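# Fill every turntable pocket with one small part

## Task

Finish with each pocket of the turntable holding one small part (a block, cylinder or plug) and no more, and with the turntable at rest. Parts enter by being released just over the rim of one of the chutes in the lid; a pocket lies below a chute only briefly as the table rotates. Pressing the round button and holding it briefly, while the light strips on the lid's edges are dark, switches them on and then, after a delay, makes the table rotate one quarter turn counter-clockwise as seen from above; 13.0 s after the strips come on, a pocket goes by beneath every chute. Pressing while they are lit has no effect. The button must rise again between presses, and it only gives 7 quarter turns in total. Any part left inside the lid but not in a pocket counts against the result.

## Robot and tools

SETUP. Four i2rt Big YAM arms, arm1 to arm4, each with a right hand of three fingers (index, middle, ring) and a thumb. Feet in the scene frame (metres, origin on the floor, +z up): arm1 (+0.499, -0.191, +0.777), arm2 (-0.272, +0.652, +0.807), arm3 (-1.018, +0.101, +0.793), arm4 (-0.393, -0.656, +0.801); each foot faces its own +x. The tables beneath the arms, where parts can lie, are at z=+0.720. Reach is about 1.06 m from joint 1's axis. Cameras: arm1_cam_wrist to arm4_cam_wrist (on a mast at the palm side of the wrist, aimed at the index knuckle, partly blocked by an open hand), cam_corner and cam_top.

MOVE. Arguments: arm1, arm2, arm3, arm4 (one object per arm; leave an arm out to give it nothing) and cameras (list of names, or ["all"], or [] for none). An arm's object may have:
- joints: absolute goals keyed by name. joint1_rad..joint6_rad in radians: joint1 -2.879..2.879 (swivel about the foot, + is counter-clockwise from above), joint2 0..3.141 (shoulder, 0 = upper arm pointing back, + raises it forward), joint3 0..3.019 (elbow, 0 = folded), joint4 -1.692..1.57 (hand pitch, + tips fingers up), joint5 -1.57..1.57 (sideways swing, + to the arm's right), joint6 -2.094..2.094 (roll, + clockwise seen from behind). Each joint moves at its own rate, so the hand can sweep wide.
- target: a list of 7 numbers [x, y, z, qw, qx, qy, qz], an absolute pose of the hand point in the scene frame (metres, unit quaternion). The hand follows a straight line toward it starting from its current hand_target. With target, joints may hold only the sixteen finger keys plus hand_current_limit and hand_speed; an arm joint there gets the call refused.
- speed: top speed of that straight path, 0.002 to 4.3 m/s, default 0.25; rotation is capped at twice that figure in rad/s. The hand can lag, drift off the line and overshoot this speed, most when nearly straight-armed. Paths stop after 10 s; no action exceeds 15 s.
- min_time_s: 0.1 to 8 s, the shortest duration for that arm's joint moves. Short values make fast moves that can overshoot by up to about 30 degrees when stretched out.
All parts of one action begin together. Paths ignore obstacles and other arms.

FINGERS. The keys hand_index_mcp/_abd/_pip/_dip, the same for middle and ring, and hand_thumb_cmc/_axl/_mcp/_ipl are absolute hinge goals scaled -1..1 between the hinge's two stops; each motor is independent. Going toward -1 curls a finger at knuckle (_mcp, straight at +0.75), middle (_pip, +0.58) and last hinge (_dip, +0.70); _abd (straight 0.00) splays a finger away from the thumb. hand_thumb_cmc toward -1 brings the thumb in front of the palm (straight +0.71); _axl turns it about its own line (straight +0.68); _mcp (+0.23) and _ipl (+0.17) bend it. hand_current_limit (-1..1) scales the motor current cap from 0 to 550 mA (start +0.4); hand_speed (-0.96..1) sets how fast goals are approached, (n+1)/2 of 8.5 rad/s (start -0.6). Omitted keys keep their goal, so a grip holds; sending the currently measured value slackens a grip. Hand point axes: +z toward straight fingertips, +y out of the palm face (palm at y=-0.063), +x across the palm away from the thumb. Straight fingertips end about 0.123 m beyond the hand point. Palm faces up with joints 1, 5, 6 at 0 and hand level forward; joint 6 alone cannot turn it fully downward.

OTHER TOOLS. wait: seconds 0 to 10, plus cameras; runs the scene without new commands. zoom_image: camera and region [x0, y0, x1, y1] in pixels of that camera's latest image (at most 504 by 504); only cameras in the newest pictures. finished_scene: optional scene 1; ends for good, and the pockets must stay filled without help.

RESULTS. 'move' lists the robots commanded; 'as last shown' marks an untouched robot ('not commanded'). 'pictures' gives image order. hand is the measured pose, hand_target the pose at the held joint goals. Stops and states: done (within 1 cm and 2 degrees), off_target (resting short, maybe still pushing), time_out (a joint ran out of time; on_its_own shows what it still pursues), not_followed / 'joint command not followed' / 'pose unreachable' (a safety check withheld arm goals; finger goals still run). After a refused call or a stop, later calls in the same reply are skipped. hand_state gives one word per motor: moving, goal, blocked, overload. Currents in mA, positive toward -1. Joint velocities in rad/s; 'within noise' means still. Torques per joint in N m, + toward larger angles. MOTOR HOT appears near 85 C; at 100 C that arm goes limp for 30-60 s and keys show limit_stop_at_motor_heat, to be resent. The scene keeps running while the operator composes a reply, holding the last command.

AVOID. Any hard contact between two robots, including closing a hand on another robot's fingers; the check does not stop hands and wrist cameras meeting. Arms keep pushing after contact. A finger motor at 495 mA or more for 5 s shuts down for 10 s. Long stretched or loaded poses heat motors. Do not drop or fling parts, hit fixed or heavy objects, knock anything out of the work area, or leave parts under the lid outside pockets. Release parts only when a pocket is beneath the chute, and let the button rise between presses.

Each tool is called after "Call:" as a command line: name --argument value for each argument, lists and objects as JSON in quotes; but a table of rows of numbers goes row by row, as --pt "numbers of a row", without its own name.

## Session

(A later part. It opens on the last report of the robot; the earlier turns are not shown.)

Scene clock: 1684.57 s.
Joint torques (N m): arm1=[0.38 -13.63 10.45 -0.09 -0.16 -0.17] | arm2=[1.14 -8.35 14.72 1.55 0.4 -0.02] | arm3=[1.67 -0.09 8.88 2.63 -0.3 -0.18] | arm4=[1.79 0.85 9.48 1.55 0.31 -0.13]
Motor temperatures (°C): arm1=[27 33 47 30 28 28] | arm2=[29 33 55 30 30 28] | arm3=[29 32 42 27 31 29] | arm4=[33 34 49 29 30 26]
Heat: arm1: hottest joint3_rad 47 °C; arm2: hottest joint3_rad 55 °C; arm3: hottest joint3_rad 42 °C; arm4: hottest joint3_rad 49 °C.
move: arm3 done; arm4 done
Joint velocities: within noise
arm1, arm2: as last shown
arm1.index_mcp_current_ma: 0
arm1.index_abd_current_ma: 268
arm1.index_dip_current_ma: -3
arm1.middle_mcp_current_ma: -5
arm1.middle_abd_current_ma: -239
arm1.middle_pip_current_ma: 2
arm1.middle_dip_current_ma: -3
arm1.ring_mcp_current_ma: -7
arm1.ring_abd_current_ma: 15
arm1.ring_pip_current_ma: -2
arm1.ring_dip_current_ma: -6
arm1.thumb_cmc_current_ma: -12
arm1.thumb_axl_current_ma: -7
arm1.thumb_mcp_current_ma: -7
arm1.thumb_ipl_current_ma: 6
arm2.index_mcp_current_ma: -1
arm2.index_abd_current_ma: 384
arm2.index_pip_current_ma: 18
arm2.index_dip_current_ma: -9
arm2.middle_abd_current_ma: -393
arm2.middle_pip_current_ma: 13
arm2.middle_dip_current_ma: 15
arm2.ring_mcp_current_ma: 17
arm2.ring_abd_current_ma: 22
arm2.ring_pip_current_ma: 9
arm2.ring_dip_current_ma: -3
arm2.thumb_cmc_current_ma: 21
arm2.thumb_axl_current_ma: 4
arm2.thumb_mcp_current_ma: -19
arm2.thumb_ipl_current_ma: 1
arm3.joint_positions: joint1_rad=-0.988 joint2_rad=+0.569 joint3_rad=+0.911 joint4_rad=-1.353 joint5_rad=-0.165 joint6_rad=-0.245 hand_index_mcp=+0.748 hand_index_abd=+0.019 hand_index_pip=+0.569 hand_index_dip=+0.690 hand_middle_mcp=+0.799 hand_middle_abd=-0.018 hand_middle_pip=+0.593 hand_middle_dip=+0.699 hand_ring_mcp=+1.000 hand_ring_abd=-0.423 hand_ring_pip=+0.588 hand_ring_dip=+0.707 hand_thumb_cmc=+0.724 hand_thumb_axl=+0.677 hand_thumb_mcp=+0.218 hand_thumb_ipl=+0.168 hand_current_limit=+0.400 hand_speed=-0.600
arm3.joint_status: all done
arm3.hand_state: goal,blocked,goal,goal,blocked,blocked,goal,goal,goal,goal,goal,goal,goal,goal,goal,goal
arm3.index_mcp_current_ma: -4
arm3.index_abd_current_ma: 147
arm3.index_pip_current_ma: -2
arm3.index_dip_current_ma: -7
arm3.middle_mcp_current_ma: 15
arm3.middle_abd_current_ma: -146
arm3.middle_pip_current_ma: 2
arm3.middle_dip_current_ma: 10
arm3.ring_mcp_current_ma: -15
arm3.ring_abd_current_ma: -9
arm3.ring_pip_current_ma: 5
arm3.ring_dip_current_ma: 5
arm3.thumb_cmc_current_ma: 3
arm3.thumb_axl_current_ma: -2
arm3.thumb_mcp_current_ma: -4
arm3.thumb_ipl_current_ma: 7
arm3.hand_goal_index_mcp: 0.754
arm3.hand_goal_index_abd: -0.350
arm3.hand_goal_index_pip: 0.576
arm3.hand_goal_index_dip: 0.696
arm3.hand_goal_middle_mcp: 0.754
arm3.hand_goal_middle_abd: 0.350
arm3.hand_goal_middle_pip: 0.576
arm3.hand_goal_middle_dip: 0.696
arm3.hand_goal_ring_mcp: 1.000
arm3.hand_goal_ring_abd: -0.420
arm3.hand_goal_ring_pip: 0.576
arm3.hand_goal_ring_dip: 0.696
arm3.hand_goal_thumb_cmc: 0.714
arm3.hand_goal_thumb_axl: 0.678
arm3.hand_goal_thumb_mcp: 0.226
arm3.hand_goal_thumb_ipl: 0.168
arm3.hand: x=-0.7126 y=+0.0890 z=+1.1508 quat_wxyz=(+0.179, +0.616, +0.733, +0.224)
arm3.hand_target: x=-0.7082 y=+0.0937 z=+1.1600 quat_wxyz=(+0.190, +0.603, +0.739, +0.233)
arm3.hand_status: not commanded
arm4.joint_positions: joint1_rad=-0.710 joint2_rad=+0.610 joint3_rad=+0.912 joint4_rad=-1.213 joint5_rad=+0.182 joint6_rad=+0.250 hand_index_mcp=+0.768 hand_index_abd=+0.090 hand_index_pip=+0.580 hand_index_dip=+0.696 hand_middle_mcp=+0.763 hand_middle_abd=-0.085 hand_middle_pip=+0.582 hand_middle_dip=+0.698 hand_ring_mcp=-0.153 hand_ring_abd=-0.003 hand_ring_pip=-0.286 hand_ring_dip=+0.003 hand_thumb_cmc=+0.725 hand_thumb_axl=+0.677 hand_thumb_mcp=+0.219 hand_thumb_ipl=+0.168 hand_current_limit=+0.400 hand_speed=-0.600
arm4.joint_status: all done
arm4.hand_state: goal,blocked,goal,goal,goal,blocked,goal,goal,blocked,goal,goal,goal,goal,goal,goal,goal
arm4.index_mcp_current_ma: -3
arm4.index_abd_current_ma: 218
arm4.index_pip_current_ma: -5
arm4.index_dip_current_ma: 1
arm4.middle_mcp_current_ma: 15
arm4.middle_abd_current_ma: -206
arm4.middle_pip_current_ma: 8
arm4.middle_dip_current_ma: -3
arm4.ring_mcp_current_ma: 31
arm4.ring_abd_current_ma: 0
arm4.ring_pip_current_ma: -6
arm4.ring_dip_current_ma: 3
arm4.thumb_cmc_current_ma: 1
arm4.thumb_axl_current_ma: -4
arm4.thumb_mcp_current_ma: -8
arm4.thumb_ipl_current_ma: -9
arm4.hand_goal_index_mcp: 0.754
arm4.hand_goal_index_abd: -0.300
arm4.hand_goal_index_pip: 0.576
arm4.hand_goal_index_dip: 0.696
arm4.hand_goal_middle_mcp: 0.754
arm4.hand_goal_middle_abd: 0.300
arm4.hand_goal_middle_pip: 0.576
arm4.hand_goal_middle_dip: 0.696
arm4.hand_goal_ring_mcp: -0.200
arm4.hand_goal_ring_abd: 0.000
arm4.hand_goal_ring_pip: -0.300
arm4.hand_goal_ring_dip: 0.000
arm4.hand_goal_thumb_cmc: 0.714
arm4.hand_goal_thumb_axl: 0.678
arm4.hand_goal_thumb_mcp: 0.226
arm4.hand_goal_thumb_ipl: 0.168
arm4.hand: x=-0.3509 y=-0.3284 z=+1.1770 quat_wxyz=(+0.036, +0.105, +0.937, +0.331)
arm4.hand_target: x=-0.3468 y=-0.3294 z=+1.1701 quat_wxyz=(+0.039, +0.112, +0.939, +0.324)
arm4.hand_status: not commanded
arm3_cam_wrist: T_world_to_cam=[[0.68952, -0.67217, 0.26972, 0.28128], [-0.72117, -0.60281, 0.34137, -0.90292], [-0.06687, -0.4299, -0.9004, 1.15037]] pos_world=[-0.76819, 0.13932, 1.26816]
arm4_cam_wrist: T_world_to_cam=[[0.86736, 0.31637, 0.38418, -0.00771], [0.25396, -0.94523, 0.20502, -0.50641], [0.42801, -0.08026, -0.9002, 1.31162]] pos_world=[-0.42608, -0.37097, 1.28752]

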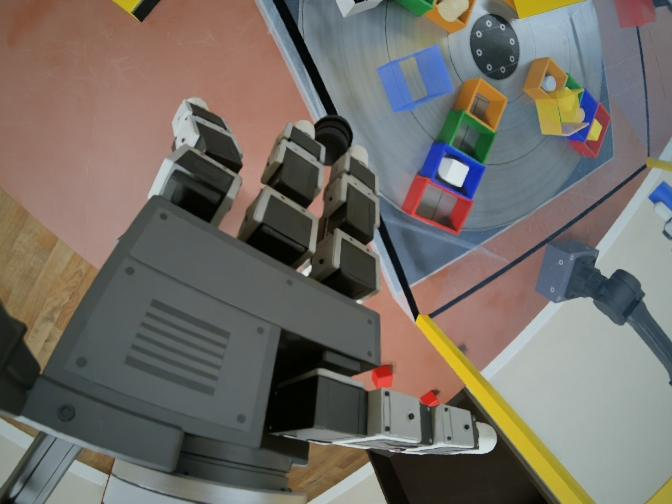

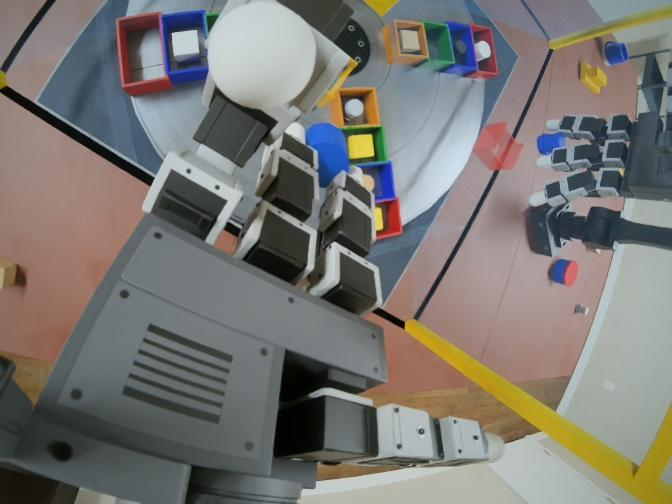

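Call:
move --arm3 '{"target": [-0.541, 0.05, 1.17, 0.1913, 0.6067, 0.7359, 0.232], "speed": 0.15}' --arm4 '{"target": [-0.3461, -0.1759, 1.178, 0.034, 0.0988, 0.9403, 0.3238], "speed": 0.15}'

Call:
move --arm3 '{"target": [-0.541, 0.05, 1.145, 0.1913, 0.6067, 0.7359, 0.232], "speed": 0.08}' --arm4 '{"target": [-0.3415, -0.1500, 1.135, 0.034, 0.0988, 0.9403, 0.3238], "speed": 0.08}' --cameras '["arm3_cam_wrist", "arm4_cam_wrist", "cam_top", "cam_corner"]'

Call:
zoom_image --camera "arm3_cam_wrist" --region '[230, 60, 430, 240]'

Call:
zoom_image --camera "arm4_cam_wrist" --region '[250, 80, 390, 220]'

Call:
zoom_image --camera "cam_top" --region '[280, 270, 340, 350]'

Call:
zoom_image --camera "cam_top" --region '[160, 180, 260, 280]'

Call:
zoom_image --camera "cam_corner" --region '[310, 200, 410, 290]'

Scene clock: 1699.33 s.
Joint torques (N m): arm1=[0.26 -13.68 10.54 -0.12 -0.16 -0.18] | arm2=[0.73 -8.47 14.84 1.61 0.41 -0.01] | arm3=[-0.03 -7.18 12.66 2.36 -0.41 -0.18] | arm4=[1.38 -5.42 15.64 2.21 0.16 -0.27]
Motor temperatures (°C): arm1=[27 33 47 30 28 28] | arm2=[29 33 56 30 30 28] | arm3=[29 32 42 27 31 29] | arm4=[33 34 49 29 30 26]
Heat: arm1: hottest joint3_rad 47 °C; arm2: hottest joint3_rad 56 °C; arm3: hottest joint3_rad 42 °C; arm4: hottest joint3_rad 49 °C.
move: arm3 off_target; arm4 off_target
Joint velocities: within noise
arm1, arm2: as last shown
arm1.index_mcp_current_ma: 7
arm1.index_abd_current_ma: 273
arm1.index_pip_current_ma: -9
arm1.index_dip_current_ma: -8
arm1.middle_mcp_current_ma: -8
arm1.middle_abd_current_ma: -235
arm1.middle_pip_current_ma: 3
arm1.middle_dip_current_ma: -7
arm1.ring_mcp_current_ma: -8
arm1.ring_abd_current_ma: 16
arm1.ring_pip_current_ma: -6
arm1.ring_dip_current_ma: -4
arm1.thumb_cmc_current_ma: -5
arm1.thumb_mcp_current_ma: 0
arm1.thumb_ipl_current_ma: 7
arm2.index_mcp_current_ma: 7
arm2.index_abd_current_ma: 375
arm2.index_pip_current_ma: 19
arm2.index_dip_current_ma: 8
arm2.middle_mcp_current_ma: 20
arm2.middle_abd_current_ma: -392
arm2.middle_dip_current_ma: -4
arm2.ring_mcp_current_ma: 13
arm2.ring_abd_current_ma: 38
arm2.ring_pip_current_ma: 0
arm2.ring_dip_current_ma: 10
arm2.thumb_cmc_current_ma: 20
arm2.thumb_axl_current_ma: -13
arm2.thumb_mcp_current_ma: -26
arm2.thumb_ipl_current_ma: -7
arm3.joint_positions: joint1_rad=-1.040 joint2_rad=+1.044 joint3_rad=+1.096 joint4_rad=-1.121 joint5_rad=-0.199 joint6_rad=-0.301 hand_index_mcp=+0.738 hand_index_abd=+0.009 hand_index_pip=+0.567 hand_index_dip=+0.690 hand_middle_mcp=+0.807 hand_middle_abd=-0.018 hand_middle_pip=+0.598 hand_middle_dip=+0.703 hand_ring_mcp=+1.000 hand_ring_abd=-0.423 hand_ring_pip=+0.588 hand_ring_dip=+0.707 hand_thumb_cmc=+0.724 hand_thumb_axl=+0.677 hand_thumb_mcp=+0.218 hand_thumb_ipl=+0.168 hand_current_limit=+0.400 hand_speed=-0.600
arm3.joint_status: not commanded
arm3.hand_state: goal,blocked,goal,goal,blocked,blocked,blocked,goal,goal,goal,goal,goal,goal,goal,goal,goal
arm3.index_mcp_current_ma: -9
arm3.index_abd_current_ma: 141
arm3.index_pip_current_ma: -8
arm3.index_dip_current_ma: -9
arm3.middle_mcp_current_ma: 18
arm3.middle_abd_current_ma: -137
arm3.middle_pip_current_ma: 10
arm3.middle_dip_current_ma: 8
arm3.ring_mcp_current_ma: -11
arm3.ring_abd_current_ma: -10
arm3.ring_pip_current_ma: 3
arm3.ring_dip_current_ma: -1
arm3.thumb_cmc_current_ma: 8
arm3.thumb_axl_current_ma: -8
arm3.thumb_mcp_current_ma: 2
arm3.thumb_ipl_current_ma: -1
arm3.hand_goal_index_mcp: 0.754
arm3.hand_goal_index_abd: -0.350
arm3.hand_goal_index_pip: 0.576
arm3.hand_goal_index_dip: 0.696
arm3.hand_goal_middle_mcp: 0.754
arm3.hand_goal_middle_abd: 0.350
arm3.hand_goal_middle_pip: 0.576
arm3.hand_goal_middle_dip: 0.696
arm3.hand_goal_ring_mcp: 1.000
arm3.hand_goal_ring_abd: -0.420
arm3.hand_goal_ring_pip: 0.576
arm3.hand_goal_ring_dip: 0.696
arm3.hand_goal_thumb_cmc: 0.714
arm3.hand_goal_thumb_axl: 0.678
arm3.hand_goal_thumb_mcp: 0.226
arm3.hand_goal_thumb_ipl: 0.168
arm3.hand: x=-0.5527 y=+0.0566 z=+1.1324 quat_wxyz=(+0.157, +0.617, +0.740, +0.214)
arm3.hand_target: x=-0.5434 y=+0.0504 z=+1.1698 quat_wxyz=(+0.192, +0.607, +0.736, +0.232)
arm3.hand_status: off_target (0.040 m and 4.6 deg from the pose sent, 0.177 m and 2.1 deg at the start)
arm4.joint_positions: joint1_rad=-0.758 joint2_rad=+1.027 joint3_rad=+1.047 joint4_rad=-1.013 joint5_rad=+0.137 joint6_rad=+0.199 hand_index_mcp=+0.768 hand_index_abd=+0.090 hand_index_pip=+0.580 hand_index_dip=+0.696 hand_middle_mcp=+0.763 hand_middle_abd=-0.085 hand_middle_pip=+0.582 hand_middle_dip=+0.698 hand_ring_mcp=-0.153 hand_ring_abd=-0.003 hand_ring_pip=-0.286 hand_ring_dip=-0.009 hand_thumb_cmc=+0.726 hand_thumb_axl=+0.677 hand_thumb_mcp=+0.219 hand_thumb_ipl=+0.168 hand_current_limit=+0.400 hand_speed=-0.600
arm4.joint_status: not commanded
arm4.hand_state: goal,blocked,goal,goal,goal,blocked,goal,goal,blocked,goal,goal,goal,goal,goal,goal,goal
arm4.index_mcp_current_ma: 0
arm4.index_abd_current_ma: 220
arm4.index_pip_current_ma: -7
arm4.index_dip_current_ma: -4
arm4.middle_mcp_current_ma: 6
arm4.middle_abd_current_ma: -215
arm4.middle_pip_current_ma: 7
arm4.middle_dip_current_ma: -9
arm4.ring_mcp_current_ma: 27
arm4.ring_abd_current_ma: 7
arm4.ring_pip_current_ma: -5
arm4.ring_dip_current_ma: -2
arm4.thumb_cmc_current_ma: -16
arm4.thumb_axl_current_ma: 3
arm4.thumb_mcp_current_ma: -2
arm4.thumb_ipl_current_ma: -5
arm4.hand_goal_index_mcp: 0.754
arm4.hand_goal_index_abd: -0.300
arm4.hand_goal_index_pip: 0.576
arm4.hand_goal_index_dip: 0.696
arm4.hand_goal_middle_mcp: 0.754
arm4.hand_goal_middle_abd: 0.300
arm4.hand_goal_middle_pip: 0.576
arm4.hand_goal_middle_dip: 0.696
arm4.hand_goal_ring_mcp: -0.200
arm4.hand_goal_ring_abd: 0.000
arm4.hand_goal_ring_pip: -0.300
arm4.hand_goal_ring_dip: 0.000
arm4.hand_goal_thumb_cmc: 0.714
arm4.hand_goal_thumb_axl: 0.678
arm4.hand_goal_thumb_mcp: 0.226
arm4.hand_goal_thumb_ipl: 0.168
arm4.hand: x=-0.3515 y=-0.1894 z=+1.1387 quat_wxyz=(+0.037, +0.095, +0.952, +0.289)
arm4.hand_target: x=-0.3464 y=-0.1786 z=+1.1777 quat_wxyz=(+0.035, +0.099, +0.940, +0.324)
arm4.hand_status: off_target (0.042 m and 4.3 deg from the pose sent, 0.153 m and 1.2 deg at the start)
pictures: none

Scene clock: 1700.73 s.
Joint torques (N m): arm1=[0.44 -13.63 10.51 -0.1 -0.14 -0.16] | arm2=[1.44 -9 14.63 1.61 0.41 0.02] | arm3=[-0.32 -7.18 8.87 2.65 -0.39 -0.18] | arm4=[1.32 -6.36 10.81 2.4 0.14 -0.28]
Motor temperatures (°C): arm1=[27 33 47 30 28 28] | arm2=[29 33 56 30 30 28] | arm3=[29 32 42 27 31 29] | arm4=[33 34 48 29 30 26]
Heat: arm1: hottest joint3_rad 47 °C; arm2: hottest joint3_rad 56 °C; arm3: hottest joint3_rad 42 °C; arm4: hottest joint3_rad 48 °C.
move: arm3 off_target; arm4 done
Joint velocities: within noise
arm1, arm2: as last shown
arm1.index_mcp_current_ma: 6
arm1.index_abd_current_ma: 268
arm1.index_pip_current_ma: -7
arm1.index_dip_current_ma: -9
arm1.middle_mcp_current_ma: -2
arm1.middle_dip_current_ma: -2
arm1.ring_mcp_current_ma: -7
arm1.ring_abd_current_ma: 15
arm1.ring_pip_current_ma: 2
arm1.ring_dip_current_ma: -8
arm1.thumb_cmc_current_ma: -12
arm1.thumb_mcp_current_ma: -1
arm1.thumb_ipl_current_ma: 9
arm2.index_mcp_current_ma: 27
arm2.index_abd_current_ma: 371
arm2.index_pip_current_ma: 20
arm2.index_dip_current_ma: 6
arm2.middle_mcp_current_ma: 15
arm2.middle_abd_current_ma: -387
arm2.middle_pip_current_ma: 10
arm2.middle_dip_current_ma: -1
arm2.ring_mcp_current_ma: 18
arm2.ring_abd_current_ma: 33
arm2.ring_pip_current_ma: 13
arm2.ring_dip_current_ma: -7
arm2.thumb_axl_current_ma: -6
arm2.thumb_mcp_current_ma: -22
arm2.thumb_ipl_current_ma: 3
arm3.joint_positions: joint1_rad=-1.040 joint2_rad=+1.044 joint3_rad=+1.083 joint4_rad=-1.062 joint5_rad=-0.200 joint6_rad=-0.302 hand_index_mcp=+0.672 hand_index_abd=-0.144 hand_index_pip=+0.522 hand_index_dip=+0.670 hand_middle_mcp=+0.880 hand_middle_abd=+0.124 hand_middle_pip=+0.639 hand_middle_dip=+0.727 hand_ring_mcp=+1.000 hand_ring_abd=-0.423 hand_ring_pip=+0.588 hand_ring_dip=+0.707 hand_thumb_cmc=+0.724 hand_thumb_axl=+0.677 hand_thumb_mcp=+0.218 hand_thumb_ipl=+0.168 hand_current_limit=+0.400 hand_speed=-0.600
arm3.joint_status: not commanded
arm3.hand_state: blocked,blocked,blocked,blocked,blocked,blocked,blocked,blocked,goal,goal,goal,goal,goal,goal,goal,goal
arm3.index_mcp_current_ma: -52
arm3.index_abd_current_ma: 47
arm3.index_pip_current_ma: -15
arm3.index_dip_current_ma: -18
arm3.middle_mcp_current_ma: 59
arm3.middle_abd_current_ma: -60
arm3.middle_pip_current_ma: 22
arm3.middle_dip_current_ma: 12
arm3.ring_mcp_current_ma: -14
arm3.ring_abd_current_ma: -10
arm3.ring_pip_current_ma: -3
arm3.ring_dip_current_ma: -10
arm3.thumb_cmc_current_ma: 5
arm3.thumb_axl_current_ma: -9
arm3.thumb_mcp_current_ma: 3
arm3.thumb_ipl_current_ma: 10
arm3.hand_goal_index_mcp: 0.754
arm3.hand_goal_index_abd: -0.350
arm3.hand_goal_index_pip: 0.576
arm3.hand_goal_index_dip: 0.696
arm3.hand_goal_middle_mcp: 0.754
arm3.hand_goal_middle_abd: 0.350
arm3.hand_goal_middle_pip: 0.576
arm3.hand_goal_middle_dip: 0.696
arm3.hand_goal_ring_mcp: 1.000
arm3.hand_goal_ring_abd: -0.420
arm3.hand_goal_ring_pip: 0.576
arm3.hand_goal_ring_dip: 0.696
arm3.hand_goal_thumb_cmc: 0.714
arm3.hand_goal_thumb_axl: 0.678
arm3.hand_goal_thumb_mcp: 0.226
arm3.hand_goal_thumb_ipl: 0.168
arm3.on_its_own: hand_index_abd moved -0.153 toward your old target -0.350; hand_middle_abd moved +0.141 toward your old target +0.350
arm3.hand: x=-0.5448 y=+0.0554 z=+1.1366 quat_wxyz=(+0.176, +0.612, +0.738, +0.225)
arm3.hand_target: x=-0.5413 y=+0.0501 z=+1.1450 quat_wxyz=(+0.191, +0.607, +0.736, +0.232)
arm3.hand_status: off_target (0.011 m and 2.0 deg from the pose sent, 0.018 m and 4.6 deg at the start)
arm4.joint_positions: joint1_rad=-0.774 joint2_rad=+1.099 joint3_rad=+1.047 joint4_rad=-0.878 joint5_rad=+0.127 joint6_rad=+0.187 hand_index_mcp=+0.768 hand_index_abd=+0.090 hand_index_pip=+0.580 hand_index_dip=+0.696 hand_middle_mcp=+0.763 hand_middle_abd=-0.085 hand_middle_pip=+0.582 hand_middle_dip=+0.698 hand_ring_mcp=-0.153 hand_ring_abd=-0.003 hand_ring_pip=-0.286 hand_ring_dip=-0.009 hand_thumb_cmc=+0.726 hand_thumb_axl=+0.677 hand_thumb_mcp=+0.219 hand_thumb_ipl=+0.168 hand_current_limit=+0.400 hand_speed=-0.600
arm4.joint_status: not commanded
arm4.hand_state: goal,blocked,goal,goal,goal,blocked,goal,goal,blocked,goal,goal,goal,goal,goal,goal,goal
arm4.index_mcp_current_ma: 2
arm4.index_abd_current_ma: 210
arm4.index_pip_current_ma: -3
arm4.index_dip_current_ma: 0
arm4.middle_mcp_current_ma: 8
arm4.middle_abd_current_ma: -216
arm4.middle_pip_current_ma: 10
arm4.middle_dip_current_ma: -7
arm4.ring_mcp_current_ma: 24
arm4.ring_abd_current_ma: 10
arm4.ring_pip_current_ma: -9
arm4.ring_dip_current_ma: -2
arm4.thumb_cmc_current_ma: -9
arm4.thumb_axl_current_ma: -13
arm4.thumb_mcp_current_ma: -9
arm4.thumb_ipl_current_ma: -8
arm4.hand_goal_index_mcp: 0.754
arm4.hand_goal_index_abd: -0.300
arm4.hand_goal_index_pip: 0.576
arm4.hand_goal_index_dip: 0.696
arm4.hand_goal_middle_mcp: 0.754
arm4.hand_goal_middle_abd: 0.300
arm4.hand_goal_middle_pip: 0.576
arm4.hand_goal_middle_dip: 0.696
arm4.hand_goal_ring_mcp: -0.200
arm4.hand_goal_ring_abd: 0.000
arm4.hand_goal_ring_pip: -0.300
arm4.hand_goal_ring_dip: 0.000
arm4.hand_goal_thumb_cmc: 0.714
arm4.hand_goal_thumb_axl: 0.678
arm4.hand_goal_thumb_mcp: 0.226
arm4.hand_goal_thumb_ipl: 0.168
arm4.hand: x=-0.3475 y=-0.1542 z=+1.1325 quat_wxyz=(+0.032, +0.096, +0.943, +0.318)
arm4.hand_target: x=-0.3414 y=-0.1502 z=+1.1348 quat_wxyz=(+0.034, +0.099, +0.940, +0.324)
arm4.hand_status: done (0.008 m and 0.8 deg from the pose sent, 0.041 m and 4.3 deg at the start)
pictures: arm3_cam_wrist, arm4_cam_wrist, cam_corner, cam_top
arm3_cam_wrist: T_world_to_cam=[[0.69919, -0.66272, 0.26821, 0.15321], [-0.71225, -0.61315, 0.3417, -0.79227], [-0.062, -0.42994, -0.90073, 1.13746]] pos_world=[-0.60089, 0.1048, 1.25416]
arm4_cam_wrist: T_world_to_cam=[[0.86321, 0.34324, 0.37021, -0.03016], [0.27208, -0.934, 0.23155, -0.35558], [0.42525, -0.09915, -0.89963, 1.27957]] pos_world=[-0.42136, -0.19489, 1.24464]

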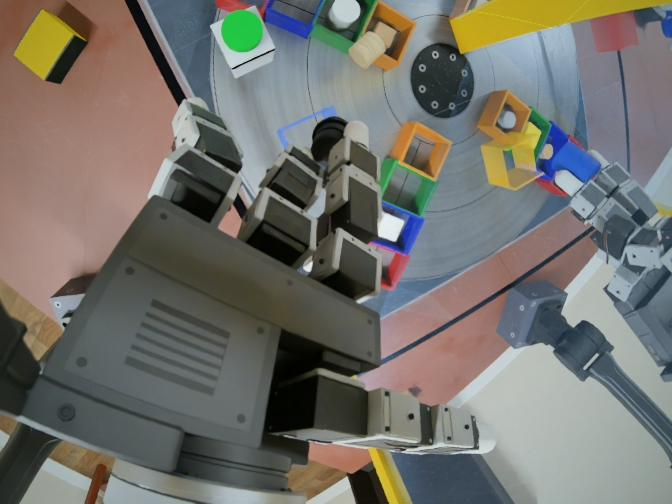

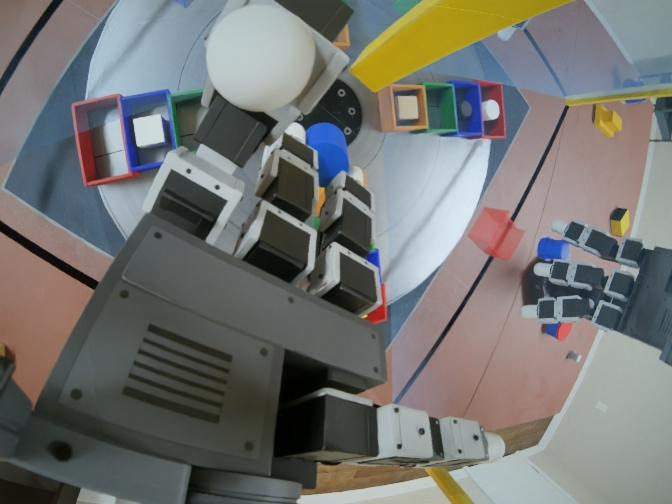

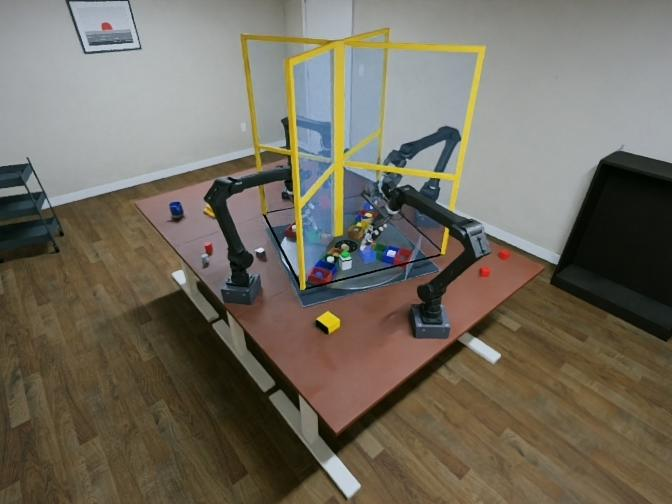

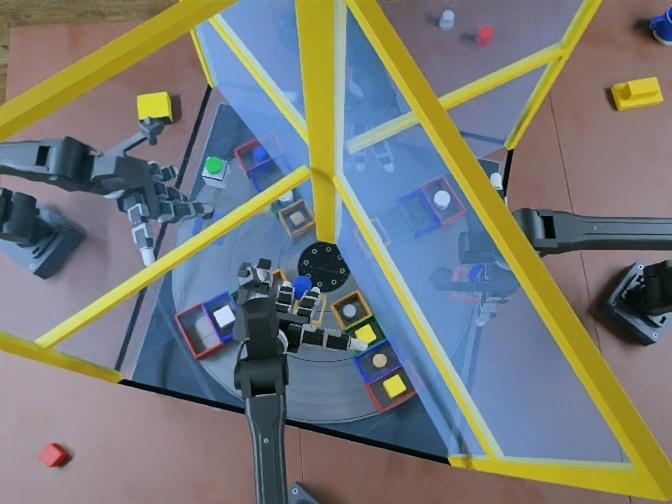

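Scaled by 2.520 from the camera's image (finer frame: 960x720).

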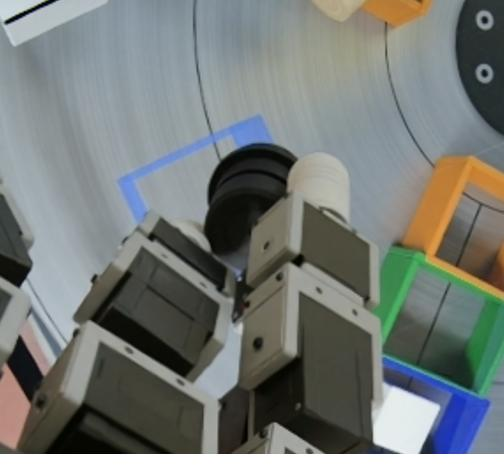

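Scaled by 3.600 from the camera's image (finer frame: 960x720).

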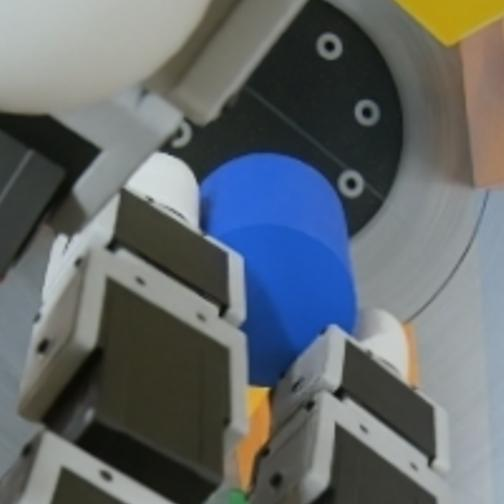

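Scaled by 6.300 from the camera's image (finer frame: 960x720).

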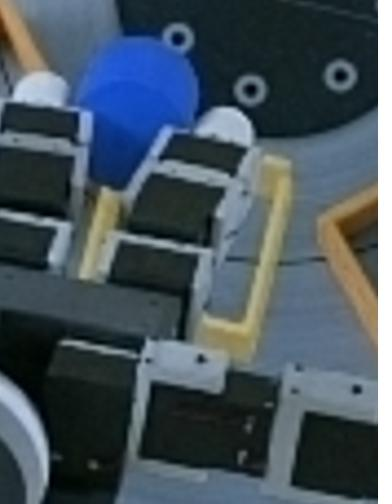

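Scaled by 5.040 from the camera's image (finer frame: 960x720).

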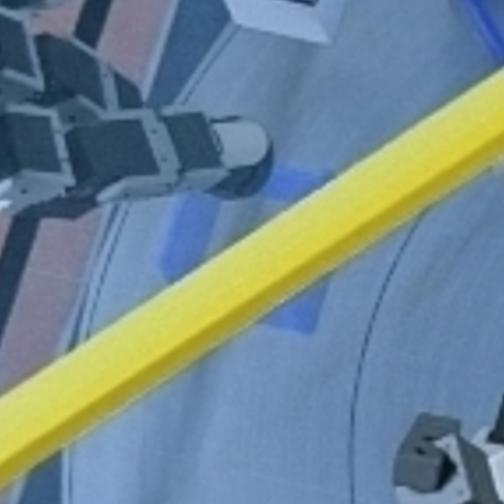

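Scaled by 5.040 from the camera's image (finer frame: 960x720).

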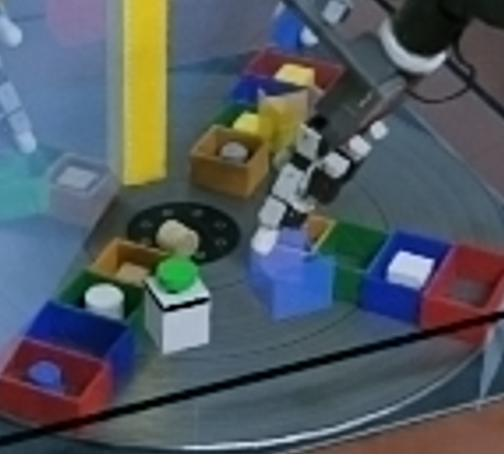

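Call:
move --arm3 '{"target": [-0.66, 0.09, 1.16, 0.1913, 0.6067, 0.7359, 0.232], "speed": 0.1}' --cameras '["arm3_cam_wrist"]'

Call:
zoom_image --camera "arm3_cam_wrist" --region '[230, 60, 430, 240]'

Scene clock: 1714.70 s.
Joint torques (N m): arm1=[0.5 -13.86 10.51 -0.13 -0.16 -0.17] | arm2=[1.26 -8.82 14.83 1.54 0.42 -0.01] | arm3=[1.9 -2.49 8.68 1.32 -0.06 0.08] | arm4=[1.32 -6.24 10.8 2.4 0.14 -0.28]
Motor temperatures (°C): arm1=[27 33 47 30 28 28] | arm2=[29 33 56 30 30 28] | arm3=[29 32 42 27 31 29] | arm4=[33 34 48 30 30 26]
Heat: arm1: hottest joint3_rad 47 °C; arm2: hottest joint3_rad 56 °C; arm3: hottest joint3_rad 42 °C; arm4: hottest joint3_rad 48 °C.
move: arm3 done
Joint velocities: within noise
arm1, arm2, arm4: as last shown
arm1.index_mcp_current_ma: 3
arm1.index_abd_current_ma: 270
arm1.index_pip_current_ma: -8
arm1.index_dip_current_ma: -11
arm1.middle_mcp_current_ma: -7
arm1.middle_pip_current_ma: 1
arm1.middle_dip_current_ma: -1
arm1.ring_abd_current_ma: 14
arm1.thumb_cmc_current_ma: -7
arm1.thumb_axl_current_ma: -6
arm1.thumb_mcp_current_ma: -7
arm1.thumb_ipl_current_ma: 3
arm2.index_mcp_current_ma: -1
arm2.index_abd_current_ma: 378
arm2.index_pip_current_ma: 8
arm2.index_dip_current_ma: 2
arm2.middle_mcp_current_ma: 35
arm2.middle_abd_current_ma: -381
arm2.middle_pip_current_ma: 16
arm2.middle_dip_current_ma: -7
arm2.ring_mcp_current_ma: 6
arm2.ring_pip_current_ma: 6
arm2.ring_dip_current_ma: 9
arm2.thumb_cmc_current_ma: 12
arm2.thumb_axl_current_ma: -1
arm2.thumb_mcp_current_ma: -18
arm2.thumb_ipl_current_ma: -1
arm3.joint_positions: joint1_rad=-0.975 joint2_rad=+0.705 joint3_rad=+0.953 joint4_rad=-1.220 joint5_rad=-0.157 joint6_rad=-0.252 hand_index_mcp=+0.672 hand_index_abd=-0.144 hand_index_pip=+0.522 hand_index_dip=+0.670 hand_middle_mcp=+0.880 hand_middle_abd=+0.124 hand_middle_pip=+0.639 hand_middle_dip=+0.727 hand_ring_mcp=+1.000 hand_ring_abd=-0.423 hand_ring_pip=+0.588 hand_ring_dip=+0.707 hand_thumb_cmc=+0.724 hand_thumb_axl=+0.677 hand_thumb_mcp=+0.218 hand_thumb_ipl=+0.168 hand_current_limit=+0.400 hand_speed=-0.600
arm3.joint_status: not commanded
arm3.hand_state: blocked,blocked,blocked,blocked,blocked,blocked,blocked,blocked,goal,goal,goal,goal,goal,goal,goal,goal
arm3.index_mcp_current_ma: -39
arm3.index_abd_current_ma: 45
arm3.index_pip_current_ma: -12
arm3.index_dip_current_ma: -15
arm3.middle_mcp_current_ma: 52
arm3.middle_abd_current_ma: -60
arm3.middle_pip_current_ma: 22
arm3.middle_dip_current_ma: 15
arm3.ring_mcp_current_ma: 0
arm3.ring_abd_current_ma: 1
arm3.ring_pip_current_ma: 13
arm3.ring_dip_current_ma: 0
arm3.thumb_cmc_current_ma: 10
arm3.thumb_axl_current_ma: -9
arm3.thumb_mcp_current_ma: -10
arm3.thumb_ipl_current_ma: 7
arm3.hand_goal_index_mcp: 0.754
arm3.hand_goal_index_abd: -0.350
arm3.hand_goal_index_pip: 0.576
arm3.hand_goal_index_dip: 0.696
arm3.hand_goal_middle_mcp: 0.754
arm3.hand_goal_middle_abd: 0.350
arm3.hand_goal_middle_pip: 0.576
arm3.hand_goal_middle_dip: 0.696
arm3.hand_goal_ring_mcp: 1.000
arm3.hand_goal_ring_abd: -0.420
arm3.hand_goal_ring_pip: 0.576
arm3.hand_goal_ring_dip: 0.696
arm3.hand_goal_thumb_cmc: 0.714
arm3.hand_goal_thumb_axl: 0.678
arm3.hand_goal_thumb_mcp: 0.226
arm3.hand_goal_thumb_ipl: 0.168
arm3.hand: x=-0.6583 y=+0.0864 z=+1.1602 quat_wxyz=(+0.196, +0.606, +0.736, +0.232)
arm3.hand_target: x=-0.6600 y=+0.0900 z=+1.1599 quat_wxyz=(+0.191, +0.607, +0.736, +0.232)
arm3.hand_status: done (0.004 m and 0.5 deg from the pose sent, 0.123 m and 2.0 deg at the start)
arm4.index_mcp_current_ma: -3
arm4.index_abd_current_ma: 214
arm4.index_pip_current_ma: -6
arm4.index_dip_current_ma: 7
arm4.middle_pip_current_ma: 12
arm4.middle_dip_current_ma: -13
arm4.ring_mcp_current_ma: 26
arm4.ring_abd_current_ma: 12
arm4.ring_pip_current_ma: -5
arm4.ring_dip_current_ma: 3
arm4.thumb_axl_current_ma: -6
arm4.thumb_mcp_current_ma: -7
arm4.thumb_ipl_current_ma: -6
arm3_cam_wrist: T_world_to_cam=[[0.68746, -0.65857, 0.30607, 0.19479], [-0.72574, -0.60783, 0.32223, -0.84888], [-0.02617, -0.44365, -0.89582, 1.18404]] pos_world=[-0.71899, 0.1376, 1.2746]

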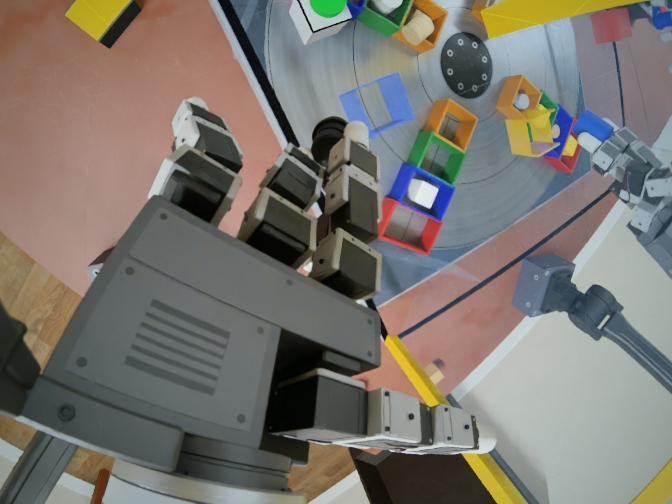

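Scaled by 2.520 from the camera's image (finer frame: 960x720).

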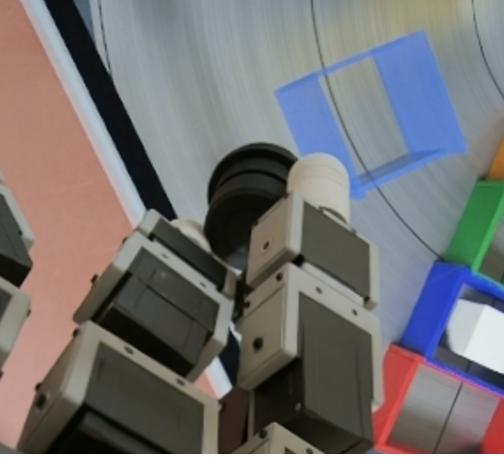

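Call:
move --arm3 '{"target": [-0.723, 0.095, 0.985, 0, 0.7071, 0.7071, 0], "speed": 0.2}' --cameras '["arm3_cam_wrist"]'

Call:
zoom_image --camera "arm3_cam_wrist" --region '[230, 60, 430, 240]'

Scene clock: 1735.33 s.
Joint torques (N m): arm1=[0.56 -13.68 10.55 -0.02 -0.16 -0.18] | arm2=[1.49 -8.94 14.61 1.46 0.37 -0.03] | arm3=[1.79 -3.02 7.95 -0.01 0.08 0.1] | arm4=[1.32 -6.3 10.8 2.4 0.14 -0.28]
Motor temperatures (°C): arm1=[27 33 47 30 28 28] | arm2=[29 33 56 30 30 28] | arm3=[29 32 42 27 31 29] | arm4=[33 34 48 30 30 26]
Heat: arm1: hottest joint3_rad 47 °C; arm2: hottest joint3_rad 56 °C; arm3: hottest joint3_rad 42 °C; arm4: hottest joint3_rad 48 °C.
move: arm3 done
Joint velocities: within noise
arm1.joint_positions: joint1_rad=-0.844 joint2_rad=+1.505 joint3_rad=+1.636 joint4_rad=-1.680 joint5_rad=+0.013 joint6_rad=+0.074 hand_index_mcp=+0.748 hand_index_abd=+0.157 hand_index_pip=+0.570 hand_index_dip=+0.698 hand_middle_mcp=+0.749 hand_middle_abd=-0.137 hand_middle_pip=+0.569 hand_middle_dip=+0.699 hand_ring_mcp=+0.749 hand_ring_abd=-0.402 hand_ring_pip=+0.570 hand_ring_dip=+0.696 hand_thumb_cmc=+0.709 hand_thumb_axl=+0.677 hand_thumb_mcp=+0.221 hand_thumb_ipl=+0.168 hand_current_limit=+0.400 hand_speed=-0.600
arm1.joint_status: not commanded
arm1.hand_state: goal,blocked,goal,goal,goal,blocked,goal,goal,goal,goal,goal,goal,goal,goal,goal,goal
arm1.index_mcp_current_ma: 12
arm1.index_abd_current_ma: 272
arm1.index_pip_current_ma: -5
arm1.index_dip_current_ma: -6
arm1.middle_mcp_current_ma: -3
arm1.middle_abd_current_ma: -235
arm1.middle_pip_current_ma: 3
arm1.middle_dip_current_ma: -10
arm1.ring_mcp_current_ma: -6
arm1.ring_abd_current_ma: 14
arm1.ring_pip_current_ma: -6
arm1.ring_dip_current_ma: -5
arm1.thumb_cmc_current_ma: -8
arm1.thumb_axl_current_ma: -9
arm1.thumb_mcp_current_ma: -4
arm1.thumb_ipl_current_ma: 4
arm1.hand_goal_index_mcp: 0.754
arm1.hand_goal_index_abd: -0.100
arm1.hand_goal_index_pip: 0.576
arm1.hand_goal_index_dip: 0.696
arm1.hand_goal_middle_mcp: 0.754
arm1.hand_goal_middle_abd: 0.100
arm1.hand_goal_middle_pip: 0.576
arm1.hand_goal_middle_dip: 0.696
arm1.hand_goal_ring_mcp: 0.754
arm1.hand_goal_ring_abd: -0.420
arm1.hand_goal_ring_pip: 0.576
arm1.hand_goal_ring_dip: 0.696
arm1.hand_goal_thumb_cmc: 0.714
arm1.hand_goal_thumb_axl: 0.678
arm1.hand_goal_thumb_mcp: 0.226
arm1.hand_goal_thumb_ipl: 0.168
arm1.hand: x=-0.0311 y=-0.1207 z=+1.0913 quat_wxyz=(+0.004, +0.655, -0.755, -0.008)
arm1.hand_target: x=-0.0352 y=-0.1245 z=+1.1142 quat_wxyz=(+0.019, +0.660, -0.751, -0.021)
arm1.hand_status: not commanded
arm2.joint_positions: joint1_rad=-0.444 joint2_rad=+1.336 joint3_rad=+1.190 joint4_rad=-1.089 joint5_rad=+0.195 joint6_rad=+0.394 hand_index_mcp=+0.763 hand_index_abd=+0.132 hand_index_pip=+0.580 hand_index_dip=+0.698 hand_middle_mcp=+0.766 hand_middle_abd=-0.148 hand_middle_pip=+0.581 hand_middle_dip=+0.696 hand_ring_mcp=+0.760 hand_ring_abd=-0.402 hand_ring_pip=+0.577 hand_ring_dip=+0.696 hand_thumb_cmc=+0.719 hand_thumb_axl=+0.677 hand_thumb_mcp=+0.221 hand_thumb_ipl=+0.168 hand_current_limit=+0.400 hand_speed=-0.600
arm2.joint_status: not commanded
arm2.hand_state: goal,blocked,goal,goal,goal,blocked,goal,goal,goal,goal,goal,goal,goal,goal,goal,goal
arm2.index_mcp_current_ma: 5
arm2.index_abd_current_ma: 374
arm2.index_pip_current_ma: 21
arm2.index_dip_current_ma: 22
arm2.middle_mcp_current_ma: 21
arm2.middle_abd_current_ma: -386
arm2.middle_pip_current_ma: 6
arm2.middle_dip_current_ma: -13
arm2.ring_mcp_current_ma: 6
arm2.ring_abd_current_ma: 25
arm2.ring_pip_current_ma: -7
arm2.ring_dip_current_ma: -2
arm2.thumb_cmc_current_ma: 20
arm2.thumb_axl_current_ma: -3
arm2.thumb_mcp_current_ma: -24
arm2.thumb_ipl_current_ma: 4
arm2.hand_goal_index_mcp: 0.754
arm2.hand_goal_index_abd: -0.200
arm2.hand_goal_index_pip: 0.576
arm2.hand_goal_index_dip: 0.696
arm2.hand_goal_middle_mcp: 0.754
arm2.hand_goal_middle_abd: 0.200
arm2.hand_goal_middle_pip: 0.576
arm2.hand_goal_middle_dip: 0.696
arm2.hand_goal_ring_mcp: 0.754
arm2.hand_goal_ring_abd: -0.420
arm2.hand_goal_ring_pip: 0.576
arm2.hand_goal_ring_dip: 0.696
arm2.hand_goal_thumb_cmc: 0.714
arm2.hand_goal_thumb_axl: 0.678
arm2.hand_goal_thumb_mcp: 0.226
arm2.hand_goal_thumb_ipl: 0.168
arm2.hand: x=-0.2235 y=+0.1262 z=+1.0665 quat_wxyz=(+0.186, +0.979, -0.081, -0.030)
arm2.hand_target: x=-0.2158 y=+0.1126 z=+1.0942 quat_wxyz=(+0.216, +0.973, -0.085, -0.018)
arm2.hand_status: not commanded
arm3.joint_positions: joint1_rad=-0.790 joint2_rad=+0.869 joint3_rad=+0.804 joint4_rad=-1.497 joint5_rad=+0.006 joint6_rad=+0.080 hand_index_mcp=+0.670 hand_index_abd=-0.145 hand_index_pip=+0.522 hand_index_dip=+0.669 hand_middle_mcp=+0.879 hand_middle_abd=+0.124 hand_middle_pip=+0.639 hand_middle_dip=+0.727 hand_ring_mcp=+0.989 hand_ring_abd=-0.423 hand_ring_pip=+0.576 hand_ring_dip=+0.706 hand_thumb_cmc=+0.723 hand_thumb_axl=+0.677 hand_thumb_mcp=+0.218 hand_thumb_ipl=+0.168 hand_current_limit=+0.400 hand_speed=-0.600
arm3.joint_status: not commanded
arm3.hand_state: blocked,blocked,blocked,blocked,blocked,blocked,blocked,blocked,goal,goal,goal,goal,goal,goal,goal,goal
arm3.index_mcp_current_ma: -30
arm3.index_abd_current_ma: 55
arm3.index_pip_current_ma: -22
arm3.index_dip_current_ma: -21
arm3.middle_mcp_current_ma: 52
arm3.middle_abd_current_ma: -56
arm3.middle_pip_current_ma: 31
arm3.middle_dip_current_ma: 19
arm3.ring_mcp_current_ma: -10
arm3.ring_abd_current_ma: -8
arm3.ring_pip_current_ma: -2
arm3.ring_dip_current_ma: 7
arm3.thumb_cmc_current_ma: 7
arm3.thumb_axl_current_ma: 0
arm3.thumb_mcp_current_ma: -10
arm3.thumb_ipl_current_ma: -1
arm3.hand_goal_index_mcp: 0.754
arm3.hand_goal_index_abd: -0.350
arm3.hand_goal_index_pip: 0.576
arm3.hand_goal_index_dip: 0.696
arm3.hand_goal_middle_mcp: 0.754
arm3.hand_goal_middle_abd: 0.350
arm3.hand_goal_middle_pip: 0.576
arm3.hand_goal_middle_dip: 0.696
arm3.hand_goal_ring_mcp: 1.000
arm3.hand_goal_ring_abd: -0.420
arm3.hand_goal_ring_pip: 0.576
arm3.hand_goal_ring_dip: 0.696
arm3.hand_goal_thumb_cmc: 0.714
arm3.hand_goal_thumb_axl: 0.678
arm3.hand_goal_thumb_mcp: 0.226
arm3.hand_goal_thumb_ipl: 0.168
arm3.hand: x=-0.7213 y=+0.0925 z=+0.9842 quat_wxyz=(+0.001, +0.707, +0.707, +0.004)
arm3.hand_target: x=-0.7231 y=+0.0949 z=+0.9850 quat_wxyz=(+0.000, +0.707, +0.707, +0.000)
arm3.hand_status: done (0.003 m and 0.5 deg from the pose sent, 0.187 m and 37.0 deg at the start)
arm4: as last shown
arm4.index_mcp_current_ma: -2
arm4.index_abd_current_ma: 216
arm4.index_dip_current_ma: -4
arm4.middle_mcp_current_ma: 0
arm4.middle_abd_current_ma: -210
arm4.middle_pip_current_ma: 2
arm4.middle_dip_current_ma: -7
arm4.ring_abd_current_ma: 11
arm4.ring_pip_current_ma: -2
arm4.ring_dip_current_ma: 5
arm4.thumb_axl_current_ma: -5
arm4.thumb_mcp_current_ma: -9
arm4.thumb_ipl_current_ma: -9
arm3_cam_wrist: T_world_to_cam=[[0.62352, -0.77859, -0.07079, 0.63197], [-0.49617, -0.46407, 0.73379, -1.08692], [-0.60418, -0.42241, -0.67567, 0.39184]] pos_world=[-0.69661, 0.15316, 1.10708]

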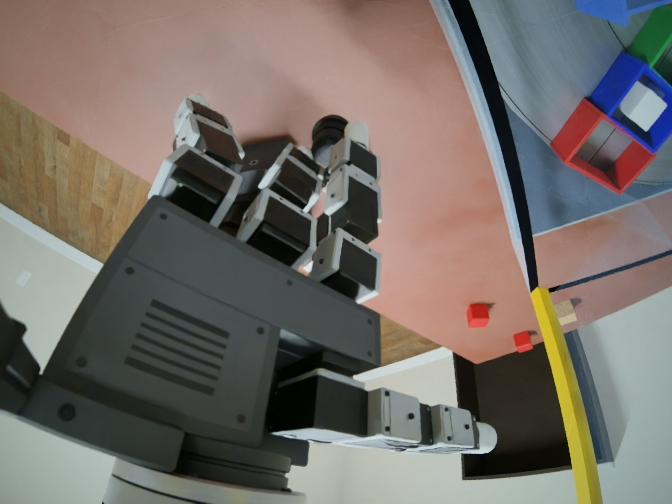

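Scaled by 2.520 from the camera's image (finer frame: 960x720).

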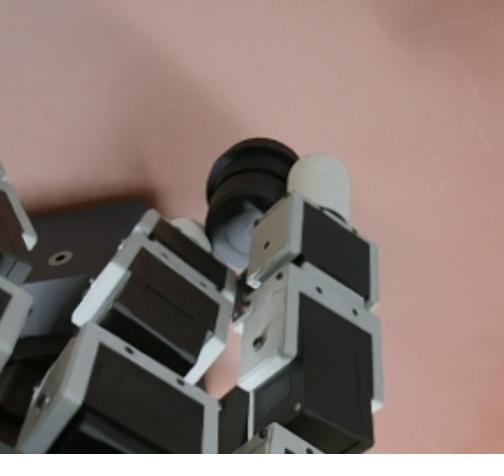

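Call:
move --arm3 '{"target": [-0.723, 0.095, 0.884, 0, 0.7071, 0.7071, 0], "speed": 0.1, "joints": {"hand_speed": -0.85}}'

Call:
move --arm3 '{"joints": {"hand_index_abd": 0.1, "hand_middle_abd": -0.1}}' --cameras '["arm3_cam_wrist"]'

Call:
zoom_image --camera "arm3_cam_wrist" --region '[230, 60, 430, 240]'

Scene clock: 1742.13 s.
Joint torques (N m): arm1=[0.44 -13.68 10.48 -0.09 -0.15 -0.17] | arm2=[1.55 -8.7 14.64 1.48 0.38 -0.03] | arm3=[1.55 -2.96 7.3 0.92 0.08 0.07] | arm4=[1.38 -6.24 10.78 2.41 0.13 -0.28]
Motor temperatures (°C): arm1=[27 33 47 30 28 28] | arm2=[29 33 56 30 30 28] | arm3=[29 32 42 27 31 29] | arm4=[33 34 48 30 30 26]
Heat: arm1: hottest joint3_rad 47 °C; arm2: hottest joint3_rad 56 °C; arm3: hottest joint3_rad 42 °C; arm4: hottest joint3_rad 48 °C.
move: arm3 done
Joint velocities: within noise
arm1, arm2, arm4: as last shown
arm1.index_mcp_current_ma: 8
arm1.index_abd_current_ma: 269
arm1.index_pip_current_ma: -13
arm1.index_dip_current_ma: -1
arm1.middle_mcp_current_ma: -7
arm1.middle_abd_current_ma: -237
arm1.middle_pip_current_ma: 2
arm1.middle_dip_current_ma: -4
arm1.ring_mcp_current_ma: -11
arm1.ring_abd_current_ma: 18
arm1.ring_pip_current_ma: 3
arm1.ring_dip_current_ma: -4
arm1.thumb_cmc_current_ma: -10
arm1.thumb_axl_current_ma: -8
arm1.thumb_mcp_current_ma: -2
arm1.thumb_ipl_current_ma: 1
arm2.index_mcp_current_ma: 16
arm2.index_abd_current_ma: 387
arm2.index_pip_current_ma: 19
arm2.index_dip_current_ma: 1
arm2.middle_mcp_current_ma: 12
arm2.middle_abd_current_ma: -388
arm2.middle_pip_current_ma: 8
arm2.middle_dip_current_ma: 7
arm2.ring_mcp_current_ma: 19
arm2.ring_abd_current_ma: 30
arm2.ring_pip_current_ma: -9
arm2.thumb_cmc_current_ma: 17
arm2.thumb_axl_current_ma: 3
arm2.thumb_mcp_current_ma: -22
arm2.thumb_ipl_current_ma: -2
arm3.joint_positions: joint1_rad=-0.790 joint2_rad=+0.941 joint3_rad=+0.571 joint4_rad=-1.214 joint5_rad=+0.006 joint6_rad=+0.080 hand_index_mcp=+0.670 hand_index_abd=-0.145 hand_index_pip=+0.522 hand_index_dip=+0.669 hand_middle_mcp=+0.879 hand_middle_abd=+0.124 hand_middle_pip=+0.639 hand_middle_dip=+0.727 hand_ring_mcp=+0.989 hand_ring_abd=-0.423 hand_ring_pip=+0.576 hand_ring_dip=+0.706 hand_thumb_cmc=+0.715 hand_thumb_axl=+0.677 hand_thumb_mcp=+0.218 hand_thumb_ipl=+0.168 hand_current_limit=+0.400 hand_speed=-0.850
arm3.joint_status: all done
arm3.hand_state: blocked,blocked,blocked,blocked,blocked,blocked,blocked,blocked,goal,goal,goal,goal,goal,goal,goal,goal
arm3.index_mcp_current_ma: -50
arm3.index_abd_current_ma: 48
arm3.index_pip_current_ma: -16
arm3.index_dip_current_ma: -4
arm3.middle_mcp_current_ma: 57
arm3.middle_abd_current_ma: -72
arm3.middle_pip_current_ma: 26
arm3.middle_dip_current_ma: 12
arm3.ring_mcp_current_ma: -6
arm3.ring_abd_current_ma: -2
arm3.ring_pip_current_ma: 3
arm3.ring_dip_current_ma: -5
arm3.thumb_cmc_current_ma: 9
arm3.thumb_axl_current_ma: 11
arm3.thumb_mcp_current_ma: -11
arm3.thumb_ipl_current_ma: 5
arm3.hand_goal_index_mcp: 0.754
arm3.hand_goal_index_abd: -0.350
arm3.hand_goal_index_pip: 0.576
arm3.hand_goal_index_dip: 0.696
arm3.hand_goal_middle_mcp: 0.754
arm3.hand_goal_middle_abd: 0.350
arm3.hand_goal_middle_pip: 0.576
arm3.hand_goal_middle_dip: 0.696
arm3.hand_goal_ring_mcp: 1.000
arm3.hand_goal_ring_abd: -0.420
arm3.hand_goal_ring_pip: 0.576
arm3.hand_goal_ring_dip: 0.696
arm3.hand_goal_thumb_cmc: 0.714
arm3.hand_goal_thumb_axl: 0.678
arm3.hand_goal_thumb_mcp: 0.226
arm3.hand_goal_thumb_ipl: 0.168
arm3.hand: x=-0.7273 y=+0.0929 z=+0.8823 quat_wxyz=(-0.005, +0.707, +0.707, -0.004)
arm3.hand_target: x=-0.7230 y=+0.0950 z=+0.8841 quat_wxyz=(+0.000, +0.707, +0.707, +0.000)
arm3.hand_status: done (0.005 m and 0.8 deg from the pose sent, 0.100 m and 0.5 deg at the start)
arm4.index_mcp_current_ma: -8
arm4.index_abd_current_ma: 212
arm4.index_pip_current_ma: -5
arm4.index_dip_current_ma: 9
arm4.middle_abd_current_ma: -214
arm4.middle_pip_current_ma: 8
arm4.ring_mcp_current_ma: 19
arm4.ring_abd_current_ma: 7
arm4.ring_pip_current_ma: -3
arm4.ring_dip_current_ma: 0
arm4.thumb_cmc_current_ma: -2
arm4.thumb_axl_current_ma: 2
arm4.thumb_mcp_current_ma: 7
arm4.thumb_ipl_current_ma: -10
pictures: none

Scene clock: 1743.30 s.
Joint torques (N m): arm1=[0.26 -13.74 10.52 -0.05 -0.13 -0.18] | arm2=[1.79 -7.94 14.74 1.5 0.35 0.01] | arm3=[1.61 -2.96 7.32 0.88 0.07 0.08] | arm4=[1.38 -6.24 10.78 2.4 0.14 -0.28]
Motor temperatures (°C): arm1=[27 33 47 30 28 28] | arm2=[29 33 56 30 30 28] | arm3=[29 32 42 27 31 29] | arm4=[33 34 48 30 30 26]
Heat: arm1: hottest joint3_rad 47 °C; arm2: hottest joint3_rad 56 °C; arm3: hottest joint3_rad 42 °C; arm4: hottest joint3_rad 48 °C.
move: arm3 done
Joint velocities: within noise
arm1, arm2, arm4: as last shown
arm1.index_mcp_current_ma: 7
arm1.index_abd_current_ma: 273
arm1.index_pip_current_ma: -7
arm1.index_dip_current_ma: -2
arm1.middle_mcp_current_ma: -6
arm1.middle_abd_current_ma: -236
arm1.middle_pip_current_ma: 4
arm1.middle_dip_current_ma: 3
arm1.ring_mcp_current_ma: -6
arm1.ring_abd_current_ma: 16
arm1.ring_pip_current_ma: 0
arm1.thumb_cmc_current_ma: -7
arm1.thumb_axl_current_ma: -10
arm1.thumb_mcp_current_ma: 0
arm1.thumb_ipl_current_ma: 8
arm2.index_mcp_current_ma: 14
arm2.index_abd_current_ma: 382
arm2.index_pip_current_ma: 9
arm2.index_dip_current_ma: 17
arm2.middle_mcp_current_ma: 21
arm2.middle_pip_current_ma: 13
arm2.middle_dip_current_ma: -15
arm2.ring_mcp_current_ma: 9
arm2.ring_abd_current_ma: 33
arm2.ring_pip_current_ma: -4
arm2.ring_dip_current_ma: 5
arm2.thumb_cmc_current_ma: 12
arm2.thumb_axl_current_ma: 7
arm2.thumb_mcp_current_ma: 2
arm2.thumb_ipl_current_ma: 7
arm3.joint_positions: joint1_rad=-0.790 joint2_rad=+0.941 joint3_rad=+0.571 joint4_rad=-1.213 joint5_rad=+0.006 joint6_rad=+0.080 hand_index_mcp=+0.733 hand_index_abd=+0.085 hand_index_pip=+0.562 hand_index_dip=+0.684 hand_middle_mcp=+0.753 hand_middle_abd=-0.081 hand_middle_pip=+0.581 hand_middle_dip=+0.701 hand_ring_mcp=+0.989 hand_ring_abd=-0.423 hand_ring_pip=+0.576 hand_ring_dip=+0.706 hand_thumb_cmc=+0.715 hand_thumb_axl=+0.677 hand_thumb_mcp=+0.218 hand_thumb_ipl=+0.168 hand_current_limit=+0.400 hand_speed=-0.850
arm3.joint_status: all done
arm3.hand_state: blocked,goal,goal,goal,goal,goal,goal,goal,goal,goal,goal,goal,goal,goal,goal,goal
arm3.index_mcp_current_ma: -14
arm3.index_abd_current_ma: -16
arm3.index_pip_current_ma: -11
arm3.index_dip_current_ma: -9
arm3.middle_mcp_current_ma: -5
arm3.middle_abd_current_ma: 4
arm3.middle_pip_current_ma: -4
arm3.middle_dip_current_ma: 15
arm3.ring_mcp_current_ma: -13
arm3.ring_abd_current_ma: -3
arm3.ring_pip_current_ma: -3
arm3.ring_dip_current_ma: -7
arm3.thumb_cmc_current_ma: 2
arm3.thumb_axl_current_ma: -11
arm3.thumb_mcp_current_ma: 14
arm3.thumb_ipl_current_ma: -2
arm3.hand_goal_index_mcp: 0.754
arm3.hand_goal_index_abd: 0.100
arm3.hand_goal_index_pip: 0.576
arm3.hand_goal_index_dip: 0.696
arm3.hand_goal_middle_mcp: 0.754
arm3.hand_goal_middle_abd: -0.100
arm3.hand_goal_middle_pip: 0.576
arm3.hand_goal_middle_dip: 0.696
arm3.hand_goal_ring_mcp: 1.000
arm3.hand_goal_ring_abd: -0.420
arm3.hand_goal_ring_pip: 0.576
arm3.hand_goal_ring_dip: 0.696
arm3.hand_goal_thumb_cmc: 0.714
arm3.hand_goal_thumb_axl: 0.678
arm3.hand_goal_thumb_mcp: 0.226
arm3.hand_goal_thumb_ipl: 0.168
arm3.hand: x=-0.7271 y=+0.0929 z=+0.8824 quat_wxyz=(-0.005, +0.707, +0.707, -0.004)
arm3.hand_target: x=-0.7230 y=+0.0950 z=+0.8841 quat_wxyz=(+0.000, +0.707, +0.707, +0.000)
arm3.hand_status: not commanded
arm4.index_mcp_current_ma: -7
arm4.index_abd_current_ma: 211
arm4.index_pip_current_ma: -11
arm4.index_dip_current_ma: -9
arm4.middle_mcp_current_ma: 2
arm4.middle_abd_current_ma: -212
arm4.middle_pip_current_ma: 15
arm4.middle_dip_current_ma: -14
arm4.ring_mcp_current_ma: 30
arm4.ring_abd_current_ma: 10
arm4.ring_pip_current_ma: -7
arm4.ring_dip_current_ma: -1
arm4.thumb_cmc_current_ma: 1
arm4.thumb_axl_current_ma: 1
arm4.thumb_mcp_current_ma: -12
arm3_cam_wrist: T_world_to_cam=[[0.62179, -0.77887, -0.08216, 0.63748], [-0.48134, -0.46279, 0.74441, -1.01363], [-0.61781, -0.42332, -0.66265, 0.29846]] pos_world=[-0.69989, 0.15376, 1.0047]

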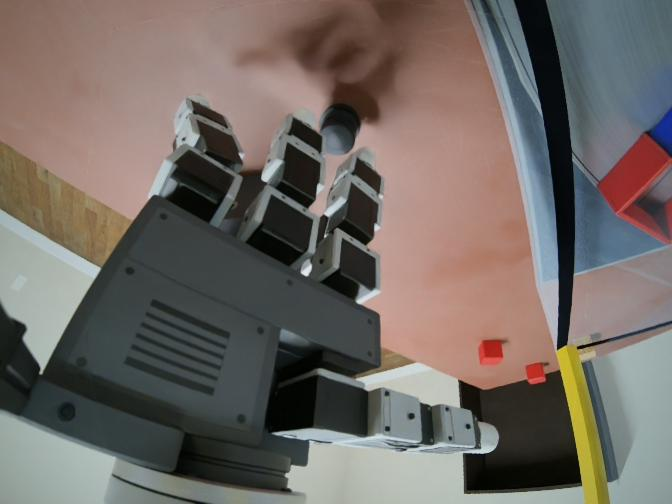

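Scaled by 2.520 from the camera's image (finer frame: 960x720).

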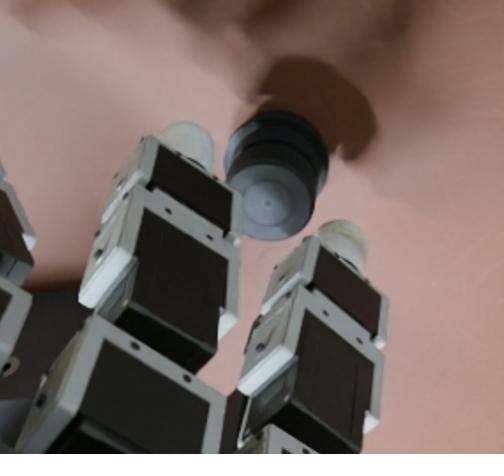

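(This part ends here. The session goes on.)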